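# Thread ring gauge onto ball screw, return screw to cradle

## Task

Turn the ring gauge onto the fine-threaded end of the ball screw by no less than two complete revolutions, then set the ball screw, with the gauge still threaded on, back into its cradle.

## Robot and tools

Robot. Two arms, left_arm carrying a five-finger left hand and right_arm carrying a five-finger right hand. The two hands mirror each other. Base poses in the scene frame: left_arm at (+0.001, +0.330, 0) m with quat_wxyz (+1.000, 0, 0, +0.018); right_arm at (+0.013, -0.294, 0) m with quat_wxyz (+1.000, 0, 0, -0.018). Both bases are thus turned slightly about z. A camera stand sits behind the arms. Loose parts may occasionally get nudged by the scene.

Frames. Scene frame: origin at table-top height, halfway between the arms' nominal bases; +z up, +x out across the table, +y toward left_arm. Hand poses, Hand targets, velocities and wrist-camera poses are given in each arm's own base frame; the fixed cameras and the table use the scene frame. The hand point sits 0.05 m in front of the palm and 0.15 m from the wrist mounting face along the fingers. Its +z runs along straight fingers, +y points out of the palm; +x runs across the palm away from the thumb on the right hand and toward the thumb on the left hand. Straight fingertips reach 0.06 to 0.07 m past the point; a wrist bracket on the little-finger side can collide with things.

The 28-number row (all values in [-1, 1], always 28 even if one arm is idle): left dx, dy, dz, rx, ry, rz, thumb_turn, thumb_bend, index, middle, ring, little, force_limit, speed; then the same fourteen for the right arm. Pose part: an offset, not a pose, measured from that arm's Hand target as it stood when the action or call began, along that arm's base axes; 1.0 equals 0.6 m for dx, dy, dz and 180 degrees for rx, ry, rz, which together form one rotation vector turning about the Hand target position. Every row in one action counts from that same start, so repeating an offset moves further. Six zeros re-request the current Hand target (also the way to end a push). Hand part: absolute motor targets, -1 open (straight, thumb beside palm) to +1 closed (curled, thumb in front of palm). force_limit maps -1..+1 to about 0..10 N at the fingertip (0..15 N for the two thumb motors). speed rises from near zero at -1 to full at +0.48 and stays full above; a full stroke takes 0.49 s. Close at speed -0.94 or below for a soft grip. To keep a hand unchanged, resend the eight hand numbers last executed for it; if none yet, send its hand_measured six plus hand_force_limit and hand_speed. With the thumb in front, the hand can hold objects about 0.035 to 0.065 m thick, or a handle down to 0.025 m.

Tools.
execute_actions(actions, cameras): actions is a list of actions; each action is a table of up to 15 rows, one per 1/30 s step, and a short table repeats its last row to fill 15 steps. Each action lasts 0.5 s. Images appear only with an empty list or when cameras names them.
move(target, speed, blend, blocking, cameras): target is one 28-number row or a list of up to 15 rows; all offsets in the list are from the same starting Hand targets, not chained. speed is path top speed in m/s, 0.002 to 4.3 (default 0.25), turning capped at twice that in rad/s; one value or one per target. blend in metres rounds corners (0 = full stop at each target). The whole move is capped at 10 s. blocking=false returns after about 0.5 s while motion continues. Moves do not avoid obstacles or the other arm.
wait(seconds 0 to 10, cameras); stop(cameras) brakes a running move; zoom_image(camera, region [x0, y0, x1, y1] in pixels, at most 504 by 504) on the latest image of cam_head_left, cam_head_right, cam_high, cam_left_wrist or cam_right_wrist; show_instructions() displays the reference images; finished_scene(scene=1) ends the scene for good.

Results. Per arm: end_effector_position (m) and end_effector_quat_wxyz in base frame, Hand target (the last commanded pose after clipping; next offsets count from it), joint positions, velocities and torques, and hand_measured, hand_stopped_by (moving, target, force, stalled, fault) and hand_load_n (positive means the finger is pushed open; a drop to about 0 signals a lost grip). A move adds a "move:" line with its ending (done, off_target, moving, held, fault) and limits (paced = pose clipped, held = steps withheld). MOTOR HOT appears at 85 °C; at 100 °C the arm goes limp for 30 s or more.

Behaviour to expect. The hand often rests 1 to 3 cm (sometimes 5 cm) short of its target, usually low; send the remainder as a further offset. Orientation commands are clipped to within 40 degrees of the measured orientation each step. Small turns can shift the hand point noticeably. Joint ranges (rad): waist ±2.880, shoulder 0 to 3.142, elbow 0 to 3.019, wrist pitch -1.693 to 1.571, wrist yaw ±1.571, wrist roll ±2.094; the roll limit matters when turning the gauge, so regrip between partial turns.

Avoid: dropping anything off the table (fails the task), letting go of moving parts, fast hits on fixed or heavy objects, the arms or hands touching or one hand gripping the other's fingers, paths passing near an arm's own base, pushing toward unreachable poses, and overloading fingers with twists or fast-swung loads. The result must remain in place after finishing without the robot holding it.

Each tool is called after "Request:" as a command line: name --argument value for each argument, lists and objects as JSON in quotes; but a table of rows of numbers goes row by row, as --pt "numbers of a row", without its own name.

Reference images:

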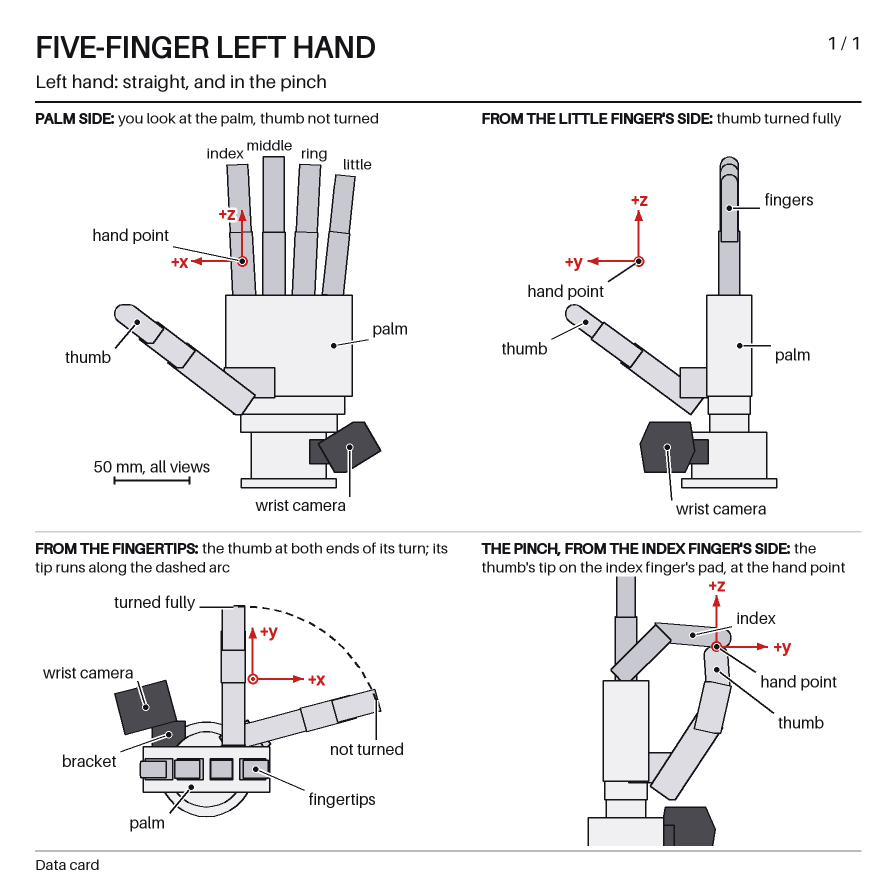

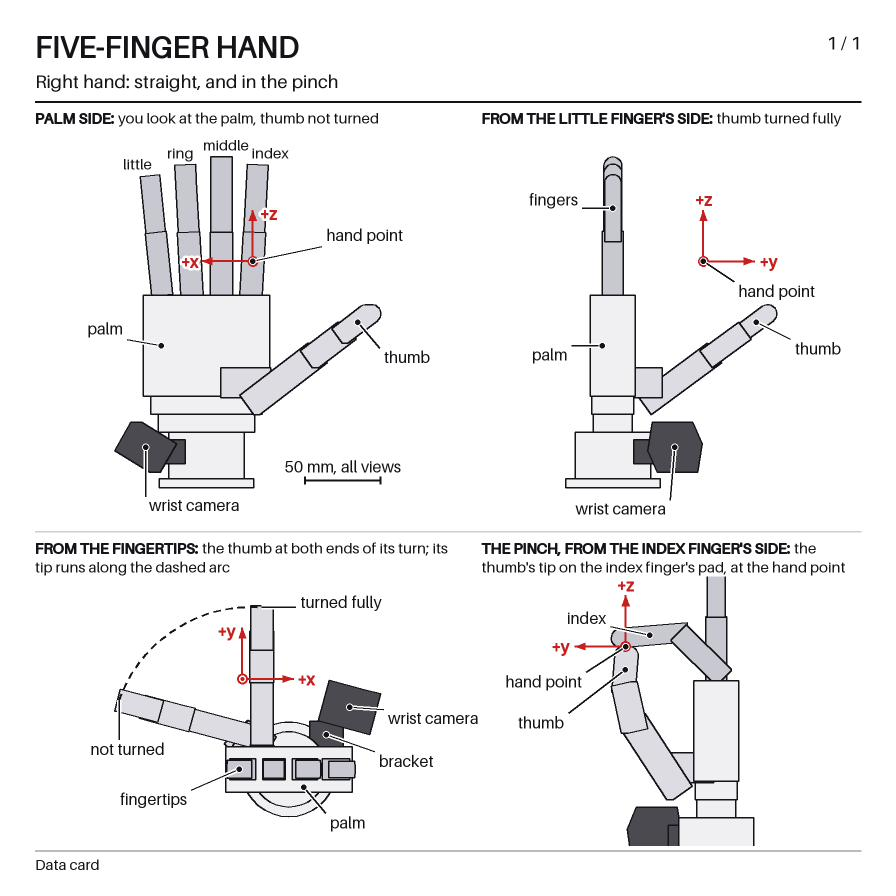

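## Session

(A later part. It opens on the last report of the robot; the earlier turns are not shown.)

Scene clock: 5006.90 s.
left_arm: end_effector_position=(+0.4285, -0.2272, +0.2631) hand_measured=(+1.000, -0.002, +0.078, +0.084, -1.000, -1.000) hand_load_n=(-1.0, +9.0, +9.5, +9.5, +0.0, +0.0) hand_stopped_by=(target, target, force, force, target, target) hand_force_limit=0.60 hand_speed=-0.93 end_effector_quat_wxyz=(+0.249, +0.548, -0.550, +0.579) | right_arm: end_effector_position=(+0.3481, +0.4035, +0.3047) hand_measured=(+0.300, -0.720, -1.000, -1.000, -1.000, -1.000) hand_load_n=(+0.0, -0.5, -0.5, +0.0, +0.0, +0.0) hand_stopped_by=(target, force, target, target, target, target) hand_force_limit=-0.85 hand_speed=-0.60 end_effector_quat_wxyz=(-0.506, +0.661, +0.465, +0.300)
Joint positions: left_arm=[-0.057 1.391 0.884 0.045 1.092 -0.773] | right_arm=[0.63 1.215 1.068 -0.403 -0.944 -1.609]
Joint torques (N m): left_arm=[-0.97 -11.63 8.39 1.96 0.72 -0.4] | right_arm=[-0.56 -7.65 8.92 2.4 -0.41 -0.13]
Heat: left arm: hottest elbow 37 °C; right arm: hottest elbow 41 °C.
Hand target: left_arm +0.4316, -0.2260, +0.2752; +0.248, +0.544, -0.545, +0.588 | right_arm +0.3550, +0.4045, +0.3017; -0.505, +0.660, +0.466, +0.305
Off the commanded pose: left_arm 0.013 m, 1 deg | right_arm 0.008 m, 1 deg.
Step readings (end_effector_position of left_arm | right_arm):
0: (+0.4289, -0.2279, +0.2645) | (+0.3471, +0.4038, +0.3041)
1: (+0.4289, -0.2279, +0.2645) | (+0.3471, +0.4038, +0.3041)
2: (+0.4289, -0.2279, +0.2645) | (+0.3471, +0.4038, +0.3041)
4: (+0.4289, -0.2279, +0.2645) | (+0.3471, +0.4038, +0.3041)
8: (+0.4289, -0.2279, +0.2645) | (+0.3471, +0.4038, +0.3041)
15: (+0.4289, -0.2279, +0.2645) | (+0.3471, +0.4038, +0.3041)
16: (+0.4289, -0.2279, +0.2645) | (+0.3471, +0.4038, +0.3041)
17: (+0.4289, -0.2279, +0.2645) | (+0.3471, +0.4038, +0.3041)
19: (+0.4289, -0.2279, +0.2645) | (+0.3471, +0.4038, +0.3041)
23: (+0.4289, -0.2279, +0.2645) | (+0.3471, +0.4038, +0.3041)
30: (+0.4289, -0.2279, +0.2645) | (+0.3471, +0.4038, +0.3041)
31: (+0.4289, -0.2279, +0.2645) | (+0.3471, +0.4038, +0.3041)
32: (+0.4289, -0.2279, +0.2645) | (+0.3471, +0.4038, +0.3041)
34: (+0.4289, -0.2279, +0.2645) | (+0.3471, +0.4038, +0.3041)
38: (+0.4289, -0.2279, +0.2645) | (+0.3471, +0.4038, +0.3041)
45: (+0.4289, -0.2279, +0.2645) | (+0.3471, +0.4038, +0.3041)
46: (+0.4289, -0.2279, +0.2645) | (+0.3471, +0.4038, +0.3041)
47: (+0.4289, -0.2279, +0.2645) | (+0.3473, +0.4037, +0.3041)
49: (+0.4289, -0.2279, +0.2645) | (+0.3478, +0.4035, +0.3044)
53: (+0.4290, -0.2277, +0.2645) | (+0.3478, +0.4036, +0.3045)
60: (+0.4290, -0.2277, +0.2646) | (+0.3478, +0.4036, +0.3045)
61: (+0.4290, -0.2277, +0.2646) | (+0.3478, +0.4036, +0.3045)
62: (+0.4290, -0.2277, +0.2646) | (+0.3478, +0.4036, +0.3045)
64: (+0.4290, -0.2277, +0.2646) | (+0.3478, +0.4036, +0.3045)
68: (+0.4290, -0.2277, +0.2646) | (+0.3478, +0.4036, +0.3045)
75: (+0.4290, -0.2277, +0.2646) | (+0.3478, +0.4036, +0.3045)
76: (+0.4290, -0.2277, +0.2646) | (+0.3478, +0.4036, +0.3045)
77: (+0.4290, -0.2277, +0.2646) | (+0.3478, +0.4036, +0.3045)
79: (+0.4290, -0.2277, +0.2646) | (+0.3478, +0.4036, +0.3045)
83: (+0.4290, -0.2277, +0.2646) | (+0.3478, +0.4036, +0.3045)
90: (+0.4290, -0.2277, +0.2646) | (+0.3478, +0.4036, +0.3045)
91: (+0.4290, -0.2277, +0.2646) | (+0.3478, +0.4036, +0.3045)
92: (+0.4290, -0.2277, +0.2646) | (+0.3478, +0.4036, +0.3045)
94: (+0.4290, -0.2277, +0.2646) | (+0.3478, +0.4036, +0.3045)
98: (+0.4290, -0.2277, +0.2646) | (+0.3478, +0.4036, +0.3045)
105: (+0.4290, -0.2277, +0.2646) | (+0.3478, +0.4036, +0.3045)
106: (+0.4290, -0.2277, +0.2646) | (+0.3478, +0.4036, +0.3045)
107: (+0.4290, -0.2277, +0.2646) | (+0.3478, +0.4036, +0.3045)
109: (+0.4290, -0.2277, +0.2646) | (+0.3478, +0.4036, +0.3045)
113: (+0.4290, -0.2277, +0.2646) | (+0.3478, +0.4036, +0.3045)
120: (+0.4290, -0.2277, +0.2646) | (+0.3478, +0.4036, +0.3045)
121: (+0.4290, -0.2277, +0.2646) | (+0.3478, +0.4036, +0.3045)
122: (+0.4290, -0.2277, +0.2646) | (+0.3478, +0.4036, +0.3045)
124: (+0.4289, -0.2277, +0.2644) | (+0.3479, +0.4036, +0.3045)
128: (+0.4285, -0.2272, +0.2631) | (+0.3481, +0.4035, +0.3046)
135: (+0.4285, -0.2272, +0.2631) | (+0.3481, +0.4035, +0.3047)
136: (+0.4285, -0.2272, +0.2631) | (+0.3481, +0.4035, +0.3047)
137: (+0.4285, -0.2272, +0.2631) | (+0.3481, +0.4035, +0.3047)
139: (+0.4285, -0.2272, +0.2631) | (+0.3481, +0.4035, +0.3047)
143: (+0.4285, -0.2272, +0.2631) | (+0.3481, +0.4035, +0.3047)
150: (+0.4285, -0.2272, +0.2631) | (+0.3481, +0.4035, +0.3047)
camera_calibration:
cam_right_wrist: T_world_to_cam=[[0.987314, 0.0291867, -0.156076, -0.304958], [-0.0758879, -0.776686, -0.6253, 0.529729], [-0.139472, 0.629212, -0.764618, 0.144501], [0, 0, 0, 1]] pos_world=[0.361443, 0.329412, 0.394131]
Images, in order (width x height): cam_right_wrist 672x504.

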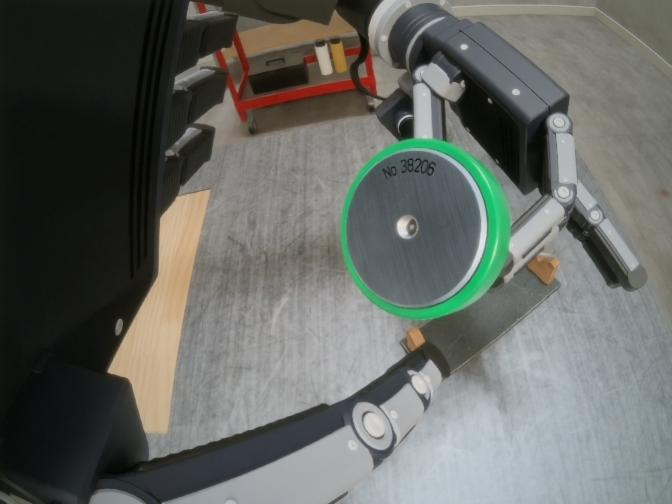

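Request:
move --target '[0,0,0,0,0,0,1,0.0,0.6,0.6,-1,-1,0.6,-0.93,0.003,0.003,0.0222,0,0,0,0.3,-1,-1,-1,-1,-1,-0.85,-0.6]' --speed 0.05 --cameras '["cam_right_wrist"]'

Request:
zoom_image --camera "cam_right_wrist" --region '[270, 120, 610, 375]'

Scene clock: 5020.10 s.
left_arm: end_effector_position=(+0.4285, -0.2272, +0.2631) hand_measured=(+1.000, -0.002, +0.078, +0.084, -1.000, -1.000) hand_load_n=(-0.5, +8.5, +9.5, +9.5, +0.0, +0.0) hand_stopped_by=(target, target, force, force, target, target) hand_force_limit=0.60 hand_speed=-0.93 end_effector_quat_wxyz=(+0.249, +0.548, -0.550, +0.579) | right_arm: end_effector_position=(+0.3471, +0.4028, +0.3030) hand_measured=(+0.300, -1.000, -1.000, -1.000, -1.000, -1.000) hand_load_n=(+0.0, +0.0, +0.0, +0.0, +0.0, +0.0) hand_stopped_by=(target, target, target, target, target, target) hand_force_limit=-0.85 hand_speed=-0.60 end_effector_quat_wxyz=(-0.506, +0.664, +0.464, +0.297)
Joint positions: left_arm=[-0.057 1.391 0.884 0.045 1.092 -0.773] | right_arm=[0.63 1.215 1.068 -0.412 -0.944 -1.609]
Joint torques (N m): left_arm=[-0.97 -11.93 8.4 2.02 0.72 -0.41] | right_arm=[-0.5 -7.59 11.37 1.46 -0.38 -0.12]
Heat: left arm: hottest elbow 38 °C; right arm: hottest elbow 41 °C.
Hand target: left_arm +0.4316, -0.2260, +0.2752; +0.248, +0.544, -0.545, +0.588 | right_arm +0.3567, +0.4063, +0.3150; -0.505, +0.660, +0.466, +0.305
Off the commanded pose: left_arm 0.013 m, 1 deg | right_arm 0.016 m, 1 deg.
move: off_target (left_arm, right_arm)
camera_calibration:
cam_right_wrist: T_world_to_cam=[[0.986178, 0.028351, -0.163244, -0.301286], [-0.0803203, -0.77994, -0.620678, 0.529451], [-0.144918, 0.625211, -0.766883, 0.147726], [0, 0, 0, 1]] pos_world=[0.361056, 0.329122, 0.392724]
Images, in order (width x height): cam_right_wrist 672x504.

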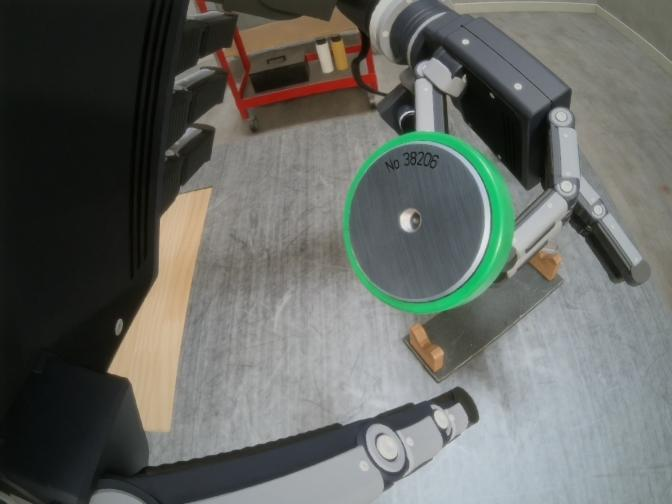

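Scaled by 1.482 from the camera's 672x504 image, which has a finer 960x720 frame.

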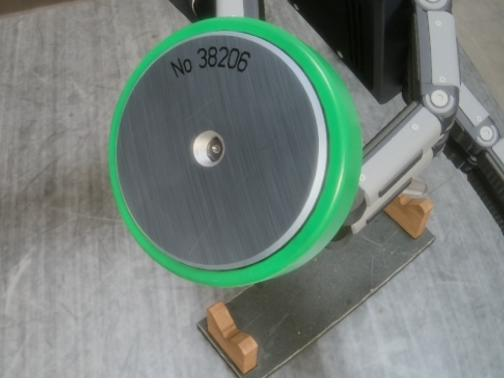

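Request:
move --pt "0 0 0 0 0 0 1 0.0 0.6 0.6 -1 -1 0.6 -0.93 0.0193 0.0155 0.0434 0 0 0 0.3 -1 -1 -1 -1 -1 -0.85 -0.6" --pt "0 0 0 0 0 0 1 0.0 0.6 0.6 -1 -1 0.6 -0.93 0.0018 -0.0012 -0.0138 0 0 0 0.3 -1 -1 -1 -1 -1 -0.85 -0.6" --speed 0.06 --cameras '["cam_right_wrist"]'

Request:
zoom_image --camera "cam_right_wrist" --region '[270, 120, 610, 375]'

Scene clock: 5032.77 s.
left_arm: end_effector_position=(+0.4285, -0.2272, +0.2631) hand_measured=(+1.000, -0.002, +0.078, +0.084, -1.000, -1.000) hand_load_n=(-1.0, +8.5, +9.5, +9.5, +0.0, +0.0) hand_stopped_by=(target, target, force, force, target, target) hand_force_limit=0.60 hand_speed=-0.93 end_effector_quat_wxyz=(+0.249, +0.548, -0.550, +0.579) | right_arm: end_effector_position=(+0.3539, +0.4077, +0.2983) hand_measured=(+0.300, -1.000, -1.000, -1.000, -1.000, -1.000) hand_load_n=(+0.0, +0.0, +0.0, +0.0, +0.0, +0.0) hand_stopped_by=(target, target, target, target, target, target) hand_force_limit=-0.85 hand_speed=-0.60 end_effector_quat_wxyz=(-0.506, +0.668, +0.462, +0.290)
Joint positions: left_arm=[-0.057 1.391 0.884 0.045 1.092 -0.773] | right_arm=[0.63 1.245 1.089 -0.42 -0.944 -1.609]
Joint torques (N m): left_arm=[-1.08 -12.04 8.38 2.03 0.71 -0.42] | right_arm=[-0.5 -10.17 8.7 2.52 -0.48 -0.15]
Heat: left arm: hottest elbow 38 °C; right arm: hottest elbow 43 °C.
Hand target: left_arm +0.4316, -0.2260, +0.2752; +0.248, +0.544, -0.545, +0.588 | right_arm +0.3578, +0.4055, +0.3068; -0.505, +0.660, +0.466, +0.305
Off the commanded pose: left_arm 0.013 m, 1 deg | right_arm 0.010 m, 2 deg.
move: off_target (left_arm)
camera_calibration:
cam_right_wrist: T_world_to_cam=[[0.98382, 0.0266829, -0.17716, -0.3032], [-0.088816, -0.786147, -0.611625, 0.533775], [-0.155594, 0.617463, -0.771057, 0.150253], [0, 0, 0, 1]] pos_world=[0.369081, 0.33494, 0.388609]
Images, in order (width x height): cam_right_wrist 672x504.

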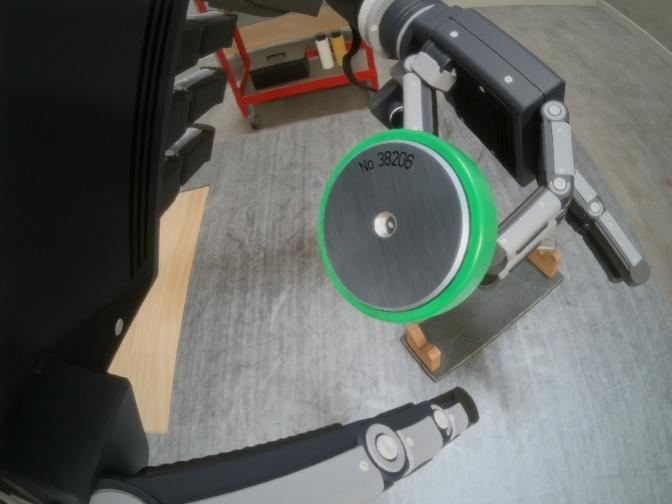

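Scaled by 1.482 from the camera's 672x504 image, which has a finer 960x720 frame.

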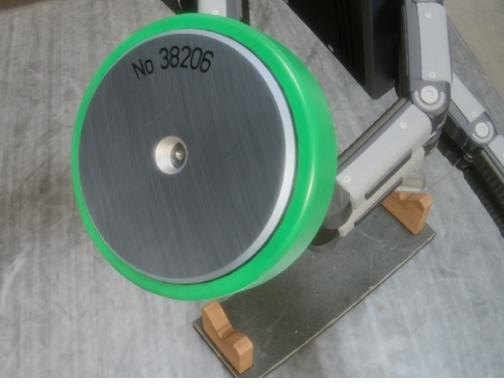

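Request:
move --pt "0 0 0 0 0 0 1 0.0 0.6 0.6 -1 -1 0.6 -0.93 0.0087 0.0155 0.0582 0 0 0 0.3 -1 -1 -1 -1 -1 -0.85 -0.6" --pt "0 0 0 0 0 0 1 0.0 0.6 0.6 -1 -1 0.6 -0.93 -0.0107 0 0.0147 0 0 0 0.3 -1 -1 -1 -1 -1 -0.85 -0.6" --speed 0.06 --cameras '["cam_right_wrist"]'

Request:
zoom_image --camera "cam_right_wrist" --region '[270, 120, 610, 375]'

Scene clock: 5050.50 s.
left_arm: end_effector_position=(+0.4285, -0.2272, +0.2631) hand_measured=(+1.000, -0.002, +0.078, +0.084, -1.000, -1.000) hand_load_n=(-1.0, +8.5, +9.5, +9.5, +0.0, +0.0) hand_stopped_by=(target, target, force, force, target, target) hand_force_limit=0.60 hand_speed=-0.93 end_effector_quat_wxyz=(+0.249, +0.548, -0.550, +0.579) | right_arm: end_effector_position=(+0.3518, +0.4058, +0.3059) hand_measured=(+0.300, -1.000, -1.000, -1.000, -1.000, -1.000) hand_load_n=(+0.5, +0.0, +0.0, +0.0, +0.0, +0.0) hand_stopped_by=(target, target, target, target, target, target) hand_force_limit=-0.85 hand_speed=-0.60 end_effector_quat_wxyz=(-0.505, +0.668, +0.462, +0.291)
Joint positions: left_arm=[-0.057 1.391 0.884 0.045 1.092 -0.773] | right_arm=[0.63 1.233 1.098 -0.439 -0.942 -1.609]
Joint torques (N m): left_arm=[-1.03 -11.93 8.38 1.98 0.73 -0.43] | right_arm=[-0.09 -10.64 8.65 2.47 -0.28 -0.06]
Heat: left arm: hottest elbow 38 °C; right arm: hottest elbow 43 °C.
Hand target: left_arm +0.4316, -0.2260, +0.2752; +0.248, +0.544, -0.545, +0.588 | right_arm +0.3514, +0.4055, +0.3156; -0.505, +0.660, +0.466, +0.305
Off the commanded pose: left_arm 0.013 m, 1 deg | right_arm 0.010 m, 2 deg.
move: off_target (left_arm)
camera_calibration:
cam_right_wrist: T_world_to_cam=[[0.98434, 0.0251909, -0.17447, -0.300116], [-0.0884429, -0.785576, -0.612411, 0.536552], [-0.152487, 0.618252, -0.771047, 0.155477], [0, 0, 0, 1]] pos_world=[0.366579, 0.332939, 0.39611]
Images, in order (width x height): cam_right_wrist 672x504.

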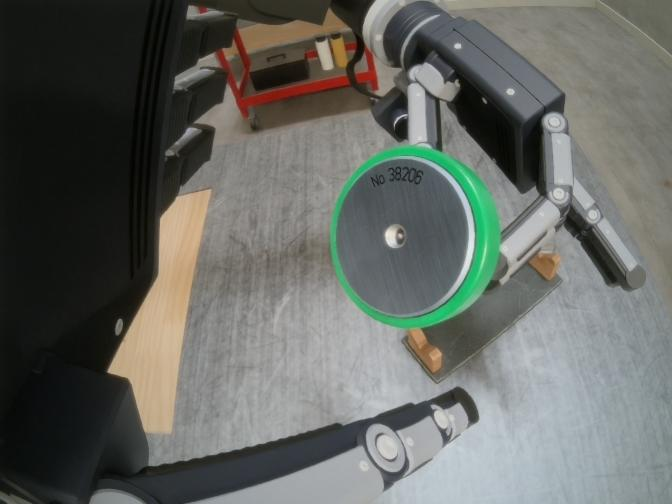

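Scaled by 1.482 from the camera's 672x504 image, which has a finer 960x720 frame.

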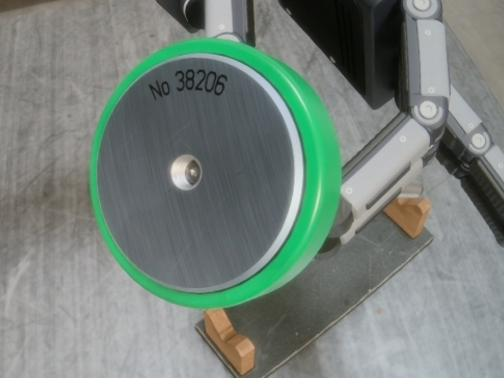

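Request:
execute_actions --actions '[[[0,0,0,0,0,0,1,0.0,0.6,0.6,-1,-1,0.6,-0.93,0,0,0,0,0,0,1,-0.84,-1,-1,-1,-1,-0.85,-0.2]],[[0,0,0,0,0,0,1,0.0,0.6,0.6,-1,-1,0.6,-0.93,0,0,0,0,0,0,1,-0.5,-1,-1,-1,-1,-0.85,-0.92]],[[0,0,0,0,0,0,1,0.0,0.6,0.6,-1,-1,0.6,-0.93,0,0,0,0,0,0,1,-0.5,-1,-1,-1,-1,-0.85,-0.92]],[[0,0,0,0,0,0,1,0.0,0.6,0.6,-1,-1,0.6,-0.93,0,0,0,0,0,0,1,-0.5,-1,-1,-1,-1,-0.85,-0.92]]]' --cameras '["cam_right_wrist"]'

Request:
zoom_image --camera "cam_right_wrist" --region '[270, 120, 610, 375]'

Scene clock: 5063.17 s.
left_arm: end_effector_position=(+0.4285, -0.2272, +0.2631) hand_measured=(+1.000, -0.002, +0.078, +0.084, -1.000, -1.000) hand_load_n=(-1.5, +9.0, +8.0, +10.5, +0.0, +0.0) hand_stopped_by=(target, target, force, force, target, target) hand_force_limit=0.60 hand_speed=-0.93 end_effector_quat_wxyz=(+0.249, +0.548, -0.550, +0.579) | right_arm: end_effector_position=(+0.3523, +0.4056, +0.3057) hand_measured=(+1.000, -0.722, -1.000, -1.000, -1.000, -1.000) hand_load_n=(+0.0, +1.0, +0.0, +0.0, +0.0, +0.0) hand_stopped_by=(target, force, target, target, target, target) hand_force_limit=-0.85 hand_speed=-0.92 end_effector_quat_wxyz=(-0.504, +0.669, +0.461, +0.292)
Joint positions: left_arm=[-0.057 1.391 0.884 0.045 1.092 -0.773] | right_arm=[0.63 1.233 1.098 -0.438 -0.939 -1.609]
Joint torques (N m): left_arm=[-0.85 -11.75 8.38 1.95 0.73 -0.41] | right_arm=[0.03 -10.46 8.64 2.5 -0.36 -0.08]
Heat: left arm: hottest elbow 38 °C; right arm: hottest elbow 44 °C.
Hand target: left_arm +0.4316, -0.2260, +0.2752; +0.248, +0.544, -0.545, +0.588 | right_arm +0.3515, +0.4055, +0.3156; -0.505, +0.660, +0.466, +0.305
Off the commanded pose: left_arm 0.013 m, 1 deg | right_arm 0.010 m, 2 deg.
Step readings (end_effector_position of left_arm | right_arm):
0: (+0.4285, -0.2272, +0.2631) | (+0.3518, +0.4058, +0.3059)
1: (+0.4285, -0.2272, +0.2631) | (+0.3518, +0.4058, +0.3059)
2: (+0.4285, -0.2272, +0.2631) | (+0.3518, +0.4058, +0.3059)
4: (+0.4285, -0.2272, +0.2631) | (+0.3518, +0.4058, +0.3059)
8: (+0.4285, -0.2272, +0.2631) | (+0.3518, +0.4058, +0.3059)
15: (+0.4285, -0.2272, +0.2631) | (+0.3518, +0.4058, +0.3059)
16: (+0.4285, -0.2272, +0.2631) | (+0.3518, +0.4058, +0.3059)
17: (+0.4285, -0.2272, +0.2631) | (+0.3518, +0.4058, +0.3059)
19: (+0.4285, -0.2272, +0.2631) | (+0.3518, +0.4058, +0.3059)
23: (+0.4285, -0.2272, +0.2631) | (+0.3518, +0.4058, +0.3059)
30: (+0.4285, -0.2272, +0.2631) | (+0.3518, +0.4058, +0.3059)
31: (+0.4285, -0.2272, +0.2631) | (+0.3518, +0.4058, +0.3059)
32: (+0.4285, -0.2272, +0.2631) | (+0.3518, +0.4058, +0.3059)
34: (+0.4285, -0.2272, +0.2631) | (+0.3518, +0.4058, +0.3059)
38: (+0.4285, -0.2272, +0.2631) | (+0.3518, +0.4058, +0.3059)
45: (+0.4285, -0.2272, +0.2631) | (+0.3521, +0.4057, +0.3058)
46: (+0.4285, -0.2272, +0.2631) | (+0.3521, +0.4057, +0.3058)
47: (+0.4285, -0.2272, +0.2631) | (+0.3522, +0.4057, +0.3058)
49: (+0.4285, -0.2272, +0.2631) | (+0.3523, +0.4056, +0.3057)
53: (+0.4285, -0.2272, +0.2631) | (+0.3523, +0.4056, +0.3057)
60: (+0.4285, -0.2272, +0.2631) | (+0.3523, +0.4056, +0.3057)
camera_calibration:
cam_right_wrist: T_world_to_cam=[[0.984625, 0.0224842, -0.173227, -0.300108], [-0.0896656, -0.786007, -0.61168, 0.536804], [-0.149911, 0.617808, -0.771907, 0.155125], [0, 0, 0, 1]] pos_world=[0.366882, 0.332842, 0.396107]
Images, in order (width x height): cam_right_wrist 672x504.

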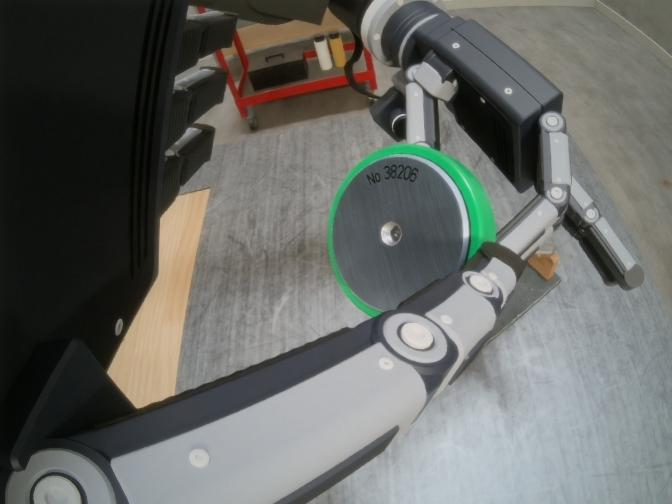

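Scaled by 1.482 from the camera's 672x504 image, which has a finer 960x720 frame.

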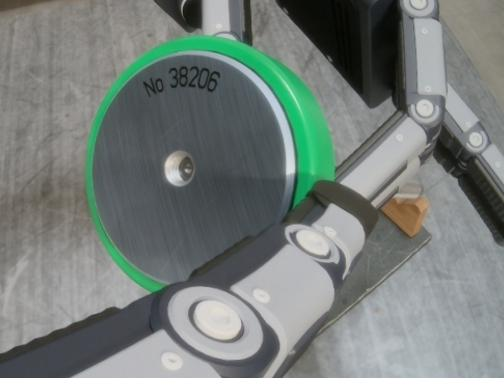

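Request:
execute_actions --actions '[[[0,0,0,0,0,0,1,0.0,0.6,0.6,-1,-1,0.6,-0.93,0,0,0,0,0,0,0.3,-0.5,-1,-1,-1,-1,-0.85,-0.6]],[[0,0,0,0,0,0,1,0.0,0.6,0.6,-1,-1,0.6,-0.93,0,0,0,0,0,0,0.3,-0.5,-1,-1,-1,-1,-0.85,-0.6]]]' --cameras '["cam_right_wrist"]'

Request:
zoom_image --camera "cam_right_wrist" --region '[270, 120, 610, 375]'

Scene clock: 5069.93 s.
left_arm: end_effector_position=(+0.4285, -0.2272, +0.2631) hand_measured=(+1.000, -0.002, +0.078, +0.084, -1.000, -1.000) hand_load_n=(-1.0, +8.5, +9.5, +9.5, +0.0, +0.0) hand_stopped_by=(target, target, force, force, target, target) hand_force_limit=0.60 hand_speed=-0.93 end_effector_quat_wxyz=(+0.249, +0.548, -0.550, +0.579) | right_arm: end_effector_position=(+0.3522, +0.4055, +0.3080) hand_measured=(+0.300, -0.722, -1.000, -1.000, -1.000, -1.000) hand_load_n=(+0.0, +0.0, +0.0, +0.0, +0.0, +0.0) hand_stopped_by=(target, force, target, target, target, target) hand_force_limit=-0.85 hand_speed=-0.60 end_effector_quat_wxyz=(-0.505, +0.667, +0.462, +0.295)
Joint positions: left_arm=[-0.057 1.391 0.884 0.045 1.092 -0.773] | right_arm=[0.63 1.23 1.098 -0.435 -0.939 -1.609]
Joint torques (N m): left_arm=[-1.03 -11.81 8.36 1.94 0.71 -0.41] | right_arm=[-0.15 -10.23 8.64 2.37 -0.38 -0.07]
Heat: left arm: hottest elbow 38 °C; right arm: hottest elbow 44 °C.
Hand target: left_arm +0.4316, -0.2260, +0.2752; +0.248, +0.544, -0.545, +0.588 | right_arm +0.3514, +0.4055, +0.3157; -0.505, +0.660, +0.466, +0.305
Off the commanded pose: left_arm 0.013 m, 1 deg | right_arm 0.008 m, 2 deg.
Step readings (end_effector_position of left_arm | right_arm):
0: (+0.4285, -0.2272, +0.2631) | (+0.3523, +0.4056, +0.3057)
1: (+0.4285, -0.2272, +0.2631) | (+0.3523, +0.4056, +0.3057)
2: (+0.4285, -0.2272, +0.2631) | (+0.3523, +0.4056, +0.3057)
4: (+0.4285, -0.2272, +0.2631) | (+0.3525, +0.4057, +0.3062)
8: (+0.4285, -0.2272, +0.2631) | (+0.3524, +0.4056, +0.3074)
15: (+0.4285, -0.2272, +0.2631) | (+0.3522, +0.4055, +0.3080)
16: (+0.4285, -0.2272, +0.2631) | (+0.3522, +0.4055, +0.3080)
17: (+0.4285, -0.2272, +0.2631) | (+0.3522, +0.4055, +0.3080)
19: (+0.4285, -0.2272, +0.2631) | (+0.3522, +0.4055, +0.3080)
23: (+0.4285, -0.2272, +0.2631) | (+0.3522, +0.4055, +0.3080)
30: (+0.4285, -0.2272, +0.2631) | (+0.3522, +0.4055, +0.3080)
camera_calibration:
cam_right_wrist: T_world_to_cam=[[0.985522, 0.0231689, -0.167957, -0.301888], [-0.0864168, -0.783644, -0.61517, 0.53714], [-0.145871, 0.620778, -0.770296, 0.153817], [0, 0, 0, 1]] pos_world=[0.366372, 0.332435, 0.398213]
Images, in order (width x height): cam_right_wrist 672x504.

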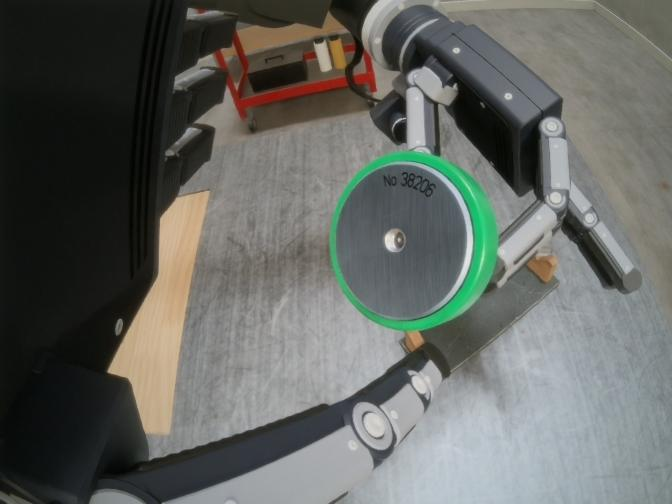

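Scaled by 1.482 from the camera's 672x504 image, which has a finer 960x720 frame.

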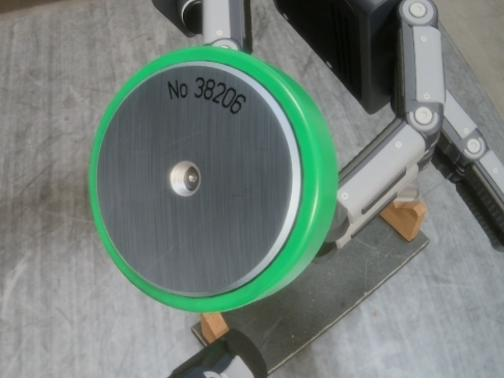

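Request:
execute_actions --actions '[[[0,0,0,0,0,0,1,0.0,0.6,0.6,-1,-1,0.6,-0.93,0,0,0,0,0,0,1,-0.84,-1,-1,-1,-1,-0.75,-0.2]],[[0,0,0,0,0,0,1,0.0,0.6,0.6,-1,-1,0.6,-0.93,0,0,0,0,0,0,1,-0.4,-1,-1,-1,-1,-0.75,-0.92]],[[0,0,0,0,0,0,1,0.0,0.6,0.6,-1,-1,0.6,-0.93,0,0,0,0,0,0,1,-0.4,-1,-1,-1,-1,-0.75,-0.92]],[[0,0,0,0,0,0,1,0.0,0.6,0.6,-1,-1,0.6,-0.93,0,0,0,0,0,0,1,-0.4,-1,-1,-1,-1,-0.75,-0.92]],[[0,0,0,0,0,0,1,0.0,0.6,0.6,-1,-1,0.6,-0.93,0,0,0,0,0,0,0.3,-0.4,-1,-1,-1,-1,-0.75,-0.6]],[[0,0,0,0,0,0,1,0.0,0.6,0.6,-1,-1,0.6,-0.93,0,0,0,0,0,0,0.3,-0.4,-1,-1,-1,-1,-0.75,-0.6]]]' --cameras '["cam_right_wrist"]'

Request:
zoom_image --camera "cam_right_wrist" --region '[270, 120, 610, 375]'

Scene clock: 5087.20 s.
left_arm: end_effector_position=(+0.4294, -0.2263, +0.2626) hand_measured=(+1.000, -0.002, +0.078, +0.084, -1.000, -1.000) hand_load_n=(-1.0, +9.0, +9.5, +9.5, +0.0, +0.0) hand_stopped_by=(target, target, force, force, target, target) hand_force_limit=0.60 hand_speed=-0.93 end_effector_quat_wxyz=(+0.247, +0.549, -0.549, +0.579) | right_arm: end_effector_position=(+0.3522, +0.4051, +0.3111) hand_measured=(+0.300, -0.620, -1.000, -1.000, -1.000, -1.000) hand_load_n=(+0.0, +0.0, +0.0, +0.0, +0.0, +0.0) hand_stopped_by=(target, force, target, target, target, target) hand_force_limit=-0.75 hand_speed=-0.60 end_effector_quat_wxyz=(-0.504, +0.665, +0.463, +0.299)
Joint positions: left_arm=[-0.055 1.391 0.884 0.045 1.09 -0.773] | right_arm=[0.63 1.224 1.098 -0.432 -0.937 -1.609]
Joint torques (N m): left_arm=[-1.26 -11.99 8.4 1.98 0.82 -0.4] | right_arm=[-0.09 -9.64 8.64 2.26 -0.46 -0.07]
Heat: left arm: hottest elbow 38 °C; right arm: hottest elbow 44 °C.
Hand target: left_arm +0.4315, -0.2261, +0.2752; +0.249, +0.543, -0.545, +0.588 | right_arm +0.3515, +0.4055, +0.3156; -0.505, +0.660, +0.466, +0.305
Off the commanded pose: left_arm 0.013 m, 1 deg | right_arm 0.005 m, 1 deg.
Step readings (end_effector_position of left_arm | right_arm):
0: (+0.4285, -0.2272, +0.2631) | (+0.3522, +0.4055, +0.3080)
1: (+0.4285, -0.2272, +0.2631) | (+0.3522, +0.4055, +0.3080)
2: (+0.4285, -0.2272, +0.2631) | (+0.3522, +0.4055, +0.3080)
4: (+0.4285, -0.2272, +0.2631) | (+0.3522, +0.4055, +0.3080)
8: (+0.4285, -0.2272, +0.2631) | (+0.3522, +0.4055, +0.3080)
15: (+0.4285, -0.2272, +0.2631) | (+0.3522, +0.4055, +0.3080)
16: (+0.4285, -0.2272, +0.2631) | (+0.3522, +0.4055, +0.3080)
17: (+0.4285, -0.2272, +0.2631) | (+0.3522, +0.4055, +0.3080)
19: (+0.4285, -0.2272, +0.2631) | (+0.3522, +0.4055, +0.3080)
23: (+0.4285, -0.2272, +0.2631) | (+0.3522, +0.4055, +0.3080)
30: (+0.4285, -0.2272, +0.2631) | (+0.3522, +0.4055, +0.3080)
31: (+0.4285, -0.2272, +0.2631) | (+0.3522, +0.4055, +0.3080)
32: (+0.4285, -0.2272, +0.2631) | (+0.3522, +0.4055, +0.3080)
34: (+0.4285, -0.2272, +0.2631) | (+0.3522, +0.4055, +0.3080)
38: (+0.4285, -0.2272, +0.2631) | (+0.3522, +0.4055, +0.3080)
45: (+0.4285, -0.2272, +0.2631) | (+0.3522, +0.4055, +0.3080)
46: (+0.4285, -0.2272, +0.2631) | (+0.3522, +0.4055, +0.3080)
47: (+0.4285, -0.2272, +0.2631) | (+0.3522, +0.4055, +0.3080)
49: (+0.4285, -0.2272, +0.2631) | (+0.3522, +0.4055, +0.3080)
53: (+0.4285, -0.2272, +0.2631) | (+0.3522, +0.4055, +0.3080)
60: (+0.4286, -0.2270, +0.2631) | (+0.3522, +0.4055, +0.3080)
61: (+0.4286, -0.2270, +0.2631) | (+0.3522, +0.4055, +0.3080)
62: (+0.4288, -0.2267, +0.2631) | (+0.3522, +0.4055, +0.3082)
64: (+0.4290, -0.2264, +0.2630) | (+0.3526, +0.4054, +0.3087)
68: (+0.4290, -0.2264, +0.2630) | (+0.3525, +0.4052, +0.3104)
75: (+0.4292, -0.2263, +0.2628) | (+0.3523, +0.4051, +0.3109)
76: (+0.4293, -0.2263, +0.2627) | (+0.3523, +0.4051, +0.3109)
77: (+0.4293, -0.2263, +0.2627) | (+0.3523, +0.4051, +0.3109)
79: (+0.4294, -0.2263, +0.2626) | (+0.3522, +0.4051, +0.3111)
83: (+0.4294, -0.2263, +0.2626) | (+0.3522, +0.4051, +0.3111)
90: (+0.4294, -0.2263, +0.2626) | (+0.3522, +0.4051, +0.3111)
camera_calibration:
cam_right_wrist: T_world_to_cam=[[0.986791, 0.0219578, -0.160505, -0.303632], [-0.0832917, -0.781019, -0.618928, 0.537641], [-0.138948, 0.624121, -0.768874, 0.152289], [0, 0, 0, 1]] pos_world=[0.365562, 0.331528, 0.401118]
Images, in order (width x height): cam_right_wrist 672x504.

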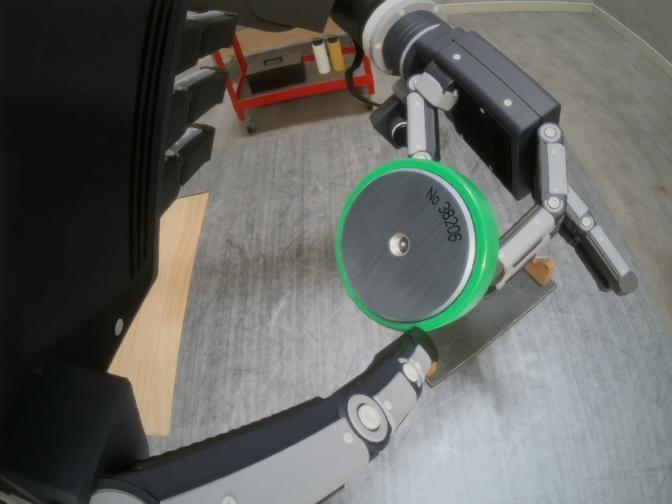

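Scaled by 1.482 from the camera's 672x504 image, which has a finer 960x720 frame.

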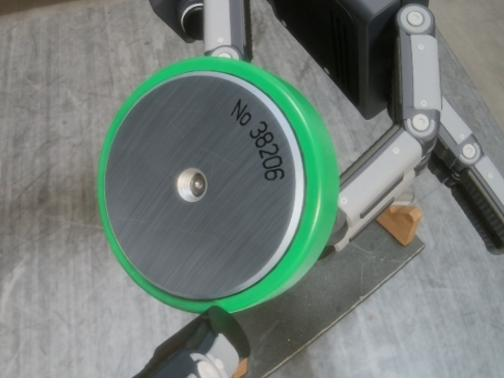

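Request:
execute_actions --actions '[[[0,0,0,0,0,0,1,0.0,0.6,0.6,-1,-1,0.6,-0.93,0,0,0,0,0,0,1,-0.84,-1,-1,-1,-1,-0.75,-0.2]],[[0,0,0,0,0,0,1,0.0,0.6,0.6,-1,-1,0.6,-0.93,0,0,0,0,0,0,1,-0.4,-1,-1,-1,-1,-0.75,-0.92]],[[0,0,0,0,0,0,1,0.0,0.6,0.6,-1,-1,0.6,-0.93,0,0,0,0,0,0,1,-0.4,-1,-1,-1,-1,-0.75,-0.92]],[[0,0,0,0,0,0,1,0.0,0.6,0.6,-1,-1,0.6,-0.93,0,0,0,0,0,0,1,-0.4,-1,-1,-1,-1,-0.75,-0.92]],[[0,0,0,0,0,0,1,0.0,0.6,0.6,-1,-1,0.6,-0.93,0,0,0,0,0,0,0.3,-0.4,-1,-1,-1,-1,-0.75,-0.6]],[[0,0,0,0,0,0,1,0.0,0.6,0.6,-1,-1,0.6,-0.93,0,0,0,0,0,0,0.3,-0.4,-1,-1,-1,-1,-0.75,-0.6]],[[0,0,0,0,0,0,1,0.0,0.6,0.6,-1,-1,0.6,-0.93,0,0,0,0,0,0,0.3,-1,-1,-1,-1,-1,-0.75,-0.4]]]' --cameras '["cam_right_wrist","cam_left_wrist"]'

Request:
zoom_image --camera "cam_right_wrist" --region '[270, 120, 610, 375]'

Request:
zoom_image --camera "cam_right_wrist" --region '[370, 215, 430, 275]'

Scene clock: 5105.30 s.
left_arm: end_effector_position=(+0.4297, -0.2263, +0.2620) hand_measured=(+1.000, -0.002, +0.078, +0.084, -1.000, -1.000) hand_load_n=(-1.5, +9.0, +9.5, +9.5, +0.0, +0.0) hand_stopped_by=(target, target, force, force, target, target) hand_force_limit=0.60 hand_speed=-0.93 end_effector_quat_wxyz=(+0.248, +0.550, -0.549, +0.579) | right_arm: end_effector_position=(+0.3515, +0.4052, +0.3113) hand_measured=(+0.300, -1.000, -1.000, -1.000, -1.000, -1.000) hand_load_n=(+0.5, +0.0, +0.0, +0.0, +0.0, +0.0) hand_stopped_by=(target, target, target, target, target, target) hand_force_limit=-0.75 hand_speed=-0.40 end_effector_quat_wxyz=(-0.505, +0.664, +0.463, +0.298)
Joint positions: left_arm=[-0.055 1.393 0.884 0.045 1.089 -0.775] | right_arm=[0.63 1.224 1.098 -0.432 -0.94 -1.609]
Joint torques (N m): left_arm=[-1.14 -12.28 8.39 2.02 0.82 -0.39] | right_arm=[-0.03 -9.64 8.68 2.29 -0.33 -0.07]
Heat: left arm: hottest elbow 38 °C; right arm: hottest elbow 44 °C.
Hand target: left_arm +0.4316, -0.2261, +0.2751; +0.249, +0.544, -0.545, +0.588 | right_arm +0.3516, +0.4054, +0.3157; -0.505, +0.660, +0.466, +0.305
Off the commanded pose: left_arm 0.013 m, 1 deg | right_arm 0.004 m, 1 deg.
Step readings (end_effector_position of left_arm | right_arm):
0: (+0.4294, -0.2263, +0.2626) | (+0.3522, +0.4051, +0.3111)
1: (+0.4294, -0.2263, +0.2626) | (+0.3522, +0.4051, +0.3111)
2: (+0.4294, -0.2263, +0.2626) | (+0.3522, +0.4051, +0.3111)
4: (+0.4294, -0.2263, +0.2626) | (+0.3522, +0.4051, +0.3111)
8: (+0.4294, -0.2263, +0.2626) | (+0.3522, +0.4051, +0.3111)
15: (+0.4294, -0.2263, +0.2626) | (+0.3522, +0.4051, +0.3111)
16: (+0.4294, -0.2263, +0.2626) | (+0.3522, +0.4051, +0.3111)
17: (+0.4294, -0.2263, +0.2626) | (+0.3522, +0.4051, +0.3111)
19: (+0.4294, -0.2263, +0.2626) | (+0.3522, +0.4051, +0.3111)
23: (+0.4294, -0.2263, +0.2626) | (+0.3522, +0.4051, +0.3111)
30: (+0.4294, -0.2263, +0.2626) | (+0.3522, +0.4051, +0.3111)
31: (+0.4294, -0.2263, +0.2626) | (+0.3522, +0.4051, +0.3111)
32: (+0.4294, -0.2263, +0.2626) | (+0.3522, +0.4051, +0.3111)
34: (+0.4294, -0.2263, +0.2626) | (+0.3522, +0.4051, +0.3111)
38: (+0.4294, -0.2263, +0.2626) | (+0.3522, +0.4051, +0.3111)
45: (+0.4294, -0.2263, +0.2626) | (+0.3522, +0.4051, +0.3111)
46: (+0.4294, -0.2263, +0.2626) | (+0.3522, +0.4051, +0.3111)
47: (+0.4294, -0.2263, +0.2626) | (+0.3522, +0.4051, +0.3111)
49: (+0.4294, -0.2263, +0.2626) | (+0.3522, +0.4051, +0.3111)
53: (+0.4294, -0.2263, +0.2626) | (+0.3522, +0.4051, +0.3111)
60: (+0.4294, -0.2263, +0.2626) | (+0.3522, +0.4051, +0.3111)
61: (+0.4294, -0.2263, +0.2626) | (+0.3522, +0.4051, +0.3111)
62: (+0.4294, -0.2263, +0.2626) | (+0.3522, +0.4051, +0.3111)
64: (+0.4294, -0.2263, +0.2626) | (+0.3522, +0.4051, +0.3111)
68: (+0.4294, -0.2263, +0.2626) | (+0.3522, +0.4051, +0.3111)
75: (+0.4294, -0.2263, +0.2626) | (+0.3522, +0.4051, +0.3111)
76: (+0.4294, -0.2263, +0.2626) | (+0.3522, +0.4051, +0.3111)
77: (+0.4294, -0.2263, +0.2626) | (+0.3522, +0.4051, +0.3111)
79: (+0.4294, -0.2263, +0.2626) | (+0.3522, +0.4051, +0.3111)
83: (+0.4294, -0.2263, +0.2626) | (+0.3522, +0.4051, +0.3111)
90: (+0.4294, -0.2263, +0.2626) | (+0.3522, +0.4051, +0.3111)
91: (+0.4294, -0.2263, +0.2626) | (+0.3522, +0.4051, +0.3111)
92: (+0.4294, -0.2263, +0.2626) | (+0.3522, +0.4051, +0.3111)
94: (+0.4298, -0.2263, +0.2623) | (+0.3520, +0.4052, +0.3112)
98: (+0.4304, -0.2262, +0.2616) | (+0.3516, +0.4053, +0.3115)
105: (+0.4297, -0.2263, +0.2620) | (+0.3515, +0.4052, +0.3113)
camera_calibration:
cam_left_wrist: T_world_to_cam=[[0.804865, 0.177112, 0.566413, -0.453946], [-0.592769, 0.193924, 0.781677, 0.0846405], [0.0286035, -0.964896, 0.261069, -0.189704], [0, 0, 0, 1]] pos_world=[0.420963, -0.11906, 0.240485]
cam_right_wrist: T_world_to_cam=[[0.98656, 0.0250307, -0.16147, -0.303684], [-0.0816658, -0.780387, -0.619941, 0.53728], [-0.141527, 0.624796, -0.767855, 0.152471], [0, 0, 0, 1]] pos_world=[0.365059, 0.331625, 0.401121]
Images, in order (width x height): cam_left_wrist 672x504, cam_right_wrist 672x504.

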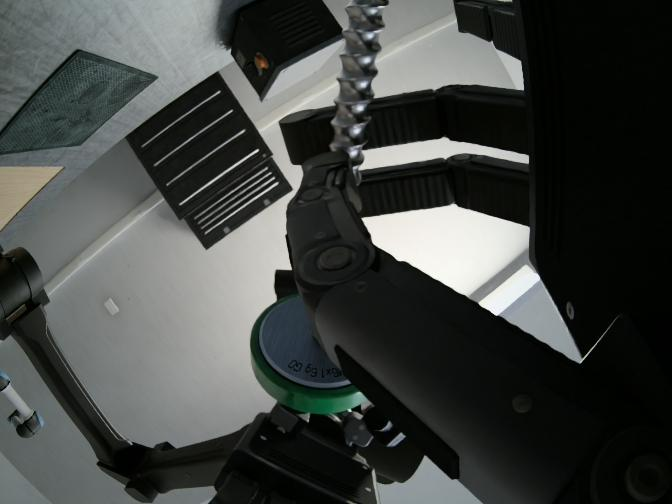

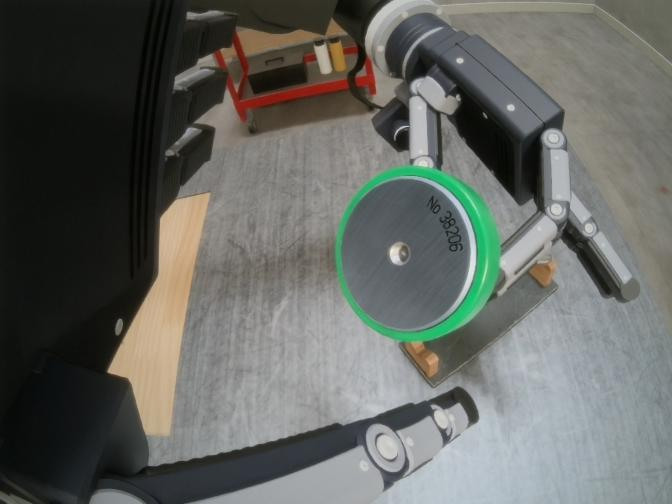

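Scaled by 1.482 from the camera's 672x504 image, which has a finer 960x720 frame.

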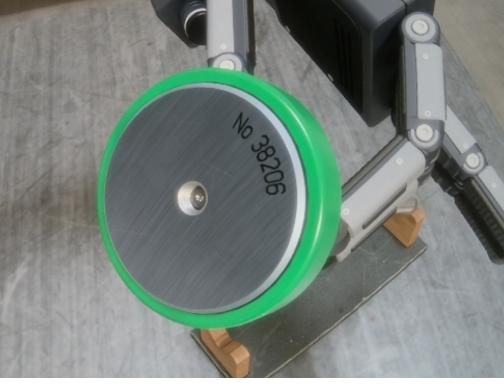

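Scaled by 8.400 from the camera's 672x504 image, which has a finer 960x720 frame.

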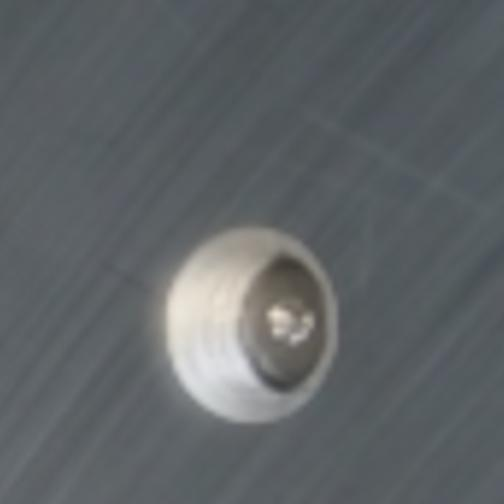

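Request:
move --target '[0,0,0,0,0,0,1,0.0,0.6,0.6,-1,-1,0.6,-0.93,0,0.005,-0.0235,0,0,0,0.3,-1,-1,-1,-1,-1,-0.75,-0.4]' --speed 0.05 --cameras '["cam_right_wrist"]'

Request:
zoom_image --camera "cam_right_wrist" --region '[270, 120, 610, 375]'

Scene clock: 5130.67 s.
left_arm: end_effector_position=(+0.4297, -0.2263, +0.2620) hand_measured=(+1.000, -0.002, +0.078, +0.084, -1.000, -1.000) hand_load_n=(-1.0, +8.5, +9.5, +9.5, +0.0, +0.0) hand_stopped_by=(target, target, force, force, target, target) hand_force_limit=0.60 hand_speed=-0.93 end_effector_quat_wxyz=(+0.248, +0.550, -0.549, +0.579) | right_arm: end_effector_position=(+0.3517, +0.4049, +0.3019) hand_measured=(+0.300, -1.000, -1.000, -1.000, -1.000, -1.000) hand_load_n=(+0.0, +0.0, +0.0, +0.0, +0.0, +0.0) hand_stopped_by=(target, target, target, target, target, target) hand_force_limit=-0.75 hand_speed=-0.40 end_effector_quat_wxyz=(-0.504, +0.663, +0.464, +0.302)
Joint positions: left_arm=[-0.055 1.393 0.884 0.045 1.089 -0.775] | right_arm=[0.63 1.224 1.069 -0.394 -0.938 -1.609]
Joint torques (N m): left_arm=[-1.08 -12.16 8.38 2.03 0.83 -0.41] | right_arm=[0.38 -8.82 8.61 2.5 -0.23 -0.02]
Heat: left arm: hottest elbow 38 °C; right arm: hottest elbow 44 °C.
Hand target: left_arm +0.4316, -0.2261, +0.2751; +0.249, +0.544, -0.545, +0.588 | right_arm +0.3516, +0.4085, +0.3017; -0.505, +0.660, +0.466, +0.305
Off the commanded pose: left_arm 0.013 m, 1 deg | right_arm 0.004 m, 1 deg.
move: off_target (left_arm)
camera_calibration:
cam_right_wrist: T_world_to_cam=[[0.98784, 0.0237532, -0.153648, -0.30772], [-0.0783252, -0.777655, -0.623794, 0.530117], [-0.134302, 0.628243, -0.766338, 0.141091], [0, 0, 0, 1]] pos_world=[0.364448, 0.330918, 0.391526]
Images, in order (width x height): cam_right_wrist 672x504.

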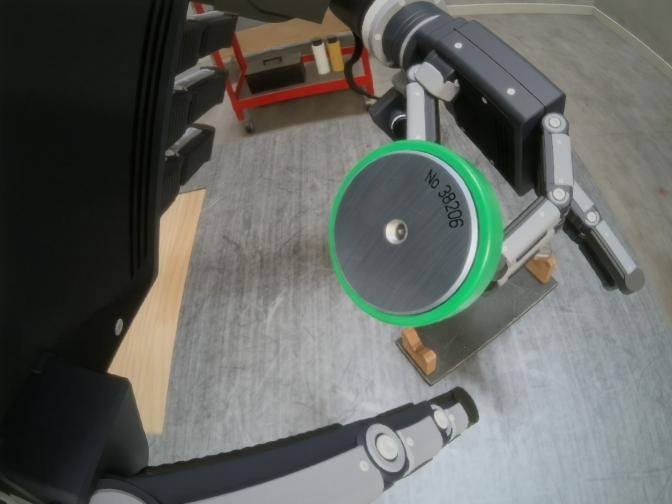

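Scaled by 1.482 from the camera's 672x504 image, which has a finer 960x720 frame.

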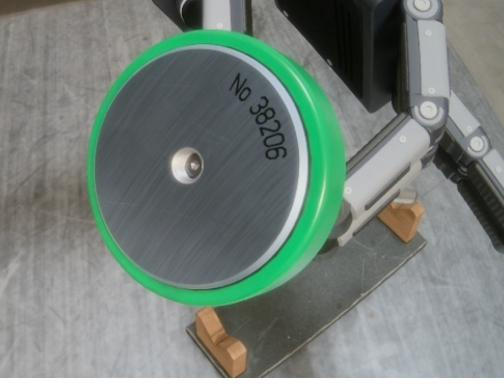

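Request:
execute_actions --actions '[[[0,0,0,0,0,0,1,0.0,0.6,0.6,-1,-1,0.6,-0.93,0,0,0,0,0,0,1,-0.84,-1,-1,-1,-1,-0.75,-0.2]],[[0,0,0,0,0,0,1,0.0,0.6,0.6,-1,-1,0.6,-0.93,0,0,0,0,0,0,1,-0.4,-1,-1,-1,-1,-0.75,-0.92]],[[0,0,0,0,0,0,1,0.0,0.6,0.6,-1,-1,0.6,-0.93,0,0,0,0,0,0,1,-0.4,-1,-1,-1,-1,-0.75,-0.92]],[[0,0,0,0,0,0,1,0.0,0.6,0.6,-1,-1,0.6,-0.93,0,0,0,0,0,0,1,-0.4,-1,-1,-1,-1,-0.75,-0.92]],[[0,0,0,0,0,0,1,0.0,0.6,0.6,-1,-1,0.6,-0.93,0,0,0,0,0,0,0.3,-0.4,-1,-1,-1,-1,-0.75,-0.6]],[[0,0,0,0,0,0,1,0.0,0.6,0.6,-1,-1,0.6,-0.93,0,0,0,0,0,0,0.3,-0.4,-1,-1,-1,-1,-0.75,-0.6]]]' --cameras '["cam_right_wrist"]'

Request:
zoom_image --camera "cam_right_wrist" --region '[270, 120, 610, 375]'

Scene clock: 5144.60 s.
left_arm: end_effector_position=(+0.4292, -0.2263, +0.2623) hand_measured=(+1.000, -0.002, +0.078, +0.084, -1.000, -1.000) hand_load_n=(-1.0, +9.0, +9.5, +9.5, +0.0, +0.0) hand_stopped_by=(target, target, force, force, target, target) hand_force_limit=0.60 hand_speed=-0.93 end_effector_quat_wxyz=(+0.249, +0.549, -0.549, +0.579) | right_arm: end_effector_position=(+0.3535, +0.4048, +0.3022) hand_measured=(+0.300, -0.690, -1.000, -1.000, -1.000, -1.000) hand_load_n=(+0.0, +0.0, +0.0, +0.0, +0.0, +0.0) hand_stopped_by=(target, force, target, target, target, target) hand_force_limit=-0.75 hand_speed=-0.60 end_effector_quat_wxyz=(-0.502, +0.663, +0.463, +0.305)
Joint positions: left_arm=[-0.055 1.393 0.884 0.045 1.093 -0.775] | right_arm=[0.63 1.224 1.069 -0.39 -0.931 -1.609]
Joint torques (N m): left_arm=[-1.38 -11.87 8.34 2.04 0.7 -0.4] | right_arm=[0.44 -8.82 8.61 2.33 -0.48 -0.03]
Heat: left arm: hottest elbow 38 °C; right arm: hottest elbow 43 °C.
Hand target: left_arm +0.4316, -0.2261, +0.2751; +0.249, +0.544, -0.545, +0.588 | right_arm +0.3515, +0.4084, +0.3017; -0.505, +0.660, +0.466, +0.305
Off the commanded pose: left_arm 0.013 m, 1 deg | right_arm 0.004 m, 1 deg.
Step readings (end_effector_position of left_arm | right_arm):
0: (+0.4297, -0.2263, +0.2620) | (+0.3517, +0.4049, +0.3019)
1: (+0.4297, -0.2263, +0.2620) | (+0.3517, +0.4049, +0.3019)
2: (+0.4297, -0.2263, +0.2620) | (+0.3517, +0.4049, +0.3019)
4: (+0.4297, -0.2263, +0.2620) | (+0.3517, +0.4049, +0.3019)
8: (+0.4297, -0.2263, +0.2620) | (+0.3517, +0.4049, +0.3019)
15: (+0.4297, -0.2263, +0.2620) | (+0.3517, +0.4049, +0.3019)
16: (+0.4297, -0.2263, +0.2620) | (+0.3517, +0.4049, +0.3019)
17: (+0.4297, -0.2263, +0.2620) | (+0.3517, +0.4049, +0.3019)
19: (+0.4297, -0.2263, +0.2620) | (+0.3517, +0.4049, +0.3019)
23: (+0.4297, -0.2263, +0.2620) | (+0.3517, +0.4049, +0.3019)
30: (+0.4297, -0.2263, +0.2620) | (+0.3517, +0.4049, +0.3019)
31: (+0.4297, -0.2263, +0.2620) | (+0.3517, +0.4049, +0.3019)
32: (+0.4297, -0.2263, +0.2620) | (+0.3517, +0.4049, +0.3019)
34: (+0.4297, -0.2263, +0.2620) | (+0.3518, +0.4049, +0.3018)
38: (+0.4296, -0.2264, +0.2621) | (+0.3521, +0.4048, +0.3017)
45: (+0.4293, -0.2264, +0.2622) | (+0.3526, +0.4047, +0.3018)
46: (+0.4292, -0.2264, +0.2622) | (+0.3527, +0.4047, +0.3019)
47: (+0.4292, -0.2264, +0.2623) | (+0.3528, +0.4048, +0.3019)
49: (+0.4291, -0.2264, +0.2623) | (+0.3529, +0.4047, +0.3019)
53: (+0.4289, -0.2265, +0.2624) | (+0.3532, +0.4047, +0.3020)
60: (+0.4287, -0.2265, +0.2625) | (+0.3534, +0.4046, +0.3019)
61: (+0.4287, -0.2265, +0.2625) | (+0.3534, +0.4046, +0.3019)
62: (+0.4287, -0.2265, +0.2625) | (+0.3534, +0.4046, +0.3019)
64: (+0.4287, -0.2265, +0.2625) | (+0.3534, +0.4047, +0.3020)
68: (+0.4290, -0.2263, +0.2624) | (+0.3535, +0.4048, +0.3022)
75: (+0.4290, -0.2263, +0.2624) | (+0.3535, +0.4048, +0.3022)
76: (+0.4291, -0.2263, +0.2624) | (+0.3535, +0.4048, +0.3022)
77: (+0.4291, -0.2263, +0.2624) | (+0.3535, +0.4048, +0.3022)
79: (+0.4292, -0.2263, +0.2623) | (+0.3535, +0.4048, +0.3022)
83: (+0.4292, -0.2263, +0.2623) | (+0.3535, +0.4048, +0.3022)
90: (+0.4292, -0.2263, +0.2623) | (+0.3535, +0.4048, +0.3022)
camera_calibration:
cam_right_wrist: T_world_to_cam=[[0.988806, 0.0174974, -0.148179, -0.308972], [-0.0797301, -0.777469, -0.623847, 0.530755], [-0.126121, 0.628677, -0.767371, 0.138912], [0, 0, 0, 1]] pos_world=[0.36535, 0.330721, 0.391924]
Images, in order (width x height): cam_right_wrist 672x504.

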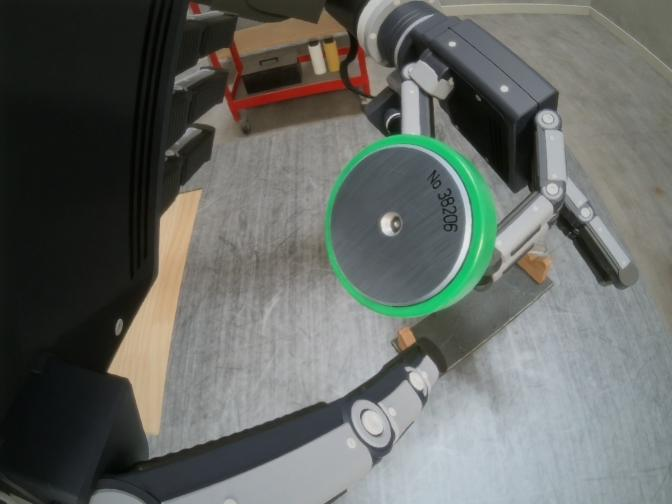

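Scaled by 1.482 from the camera's 672x504 image, which has a finer 960x720 frame.

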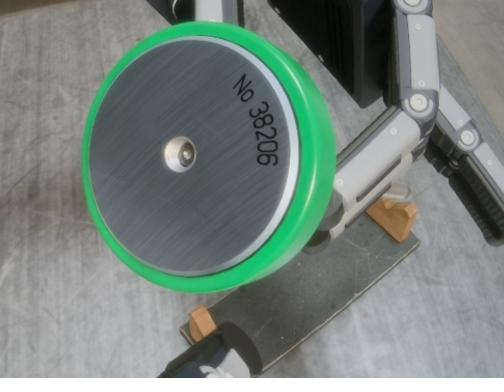

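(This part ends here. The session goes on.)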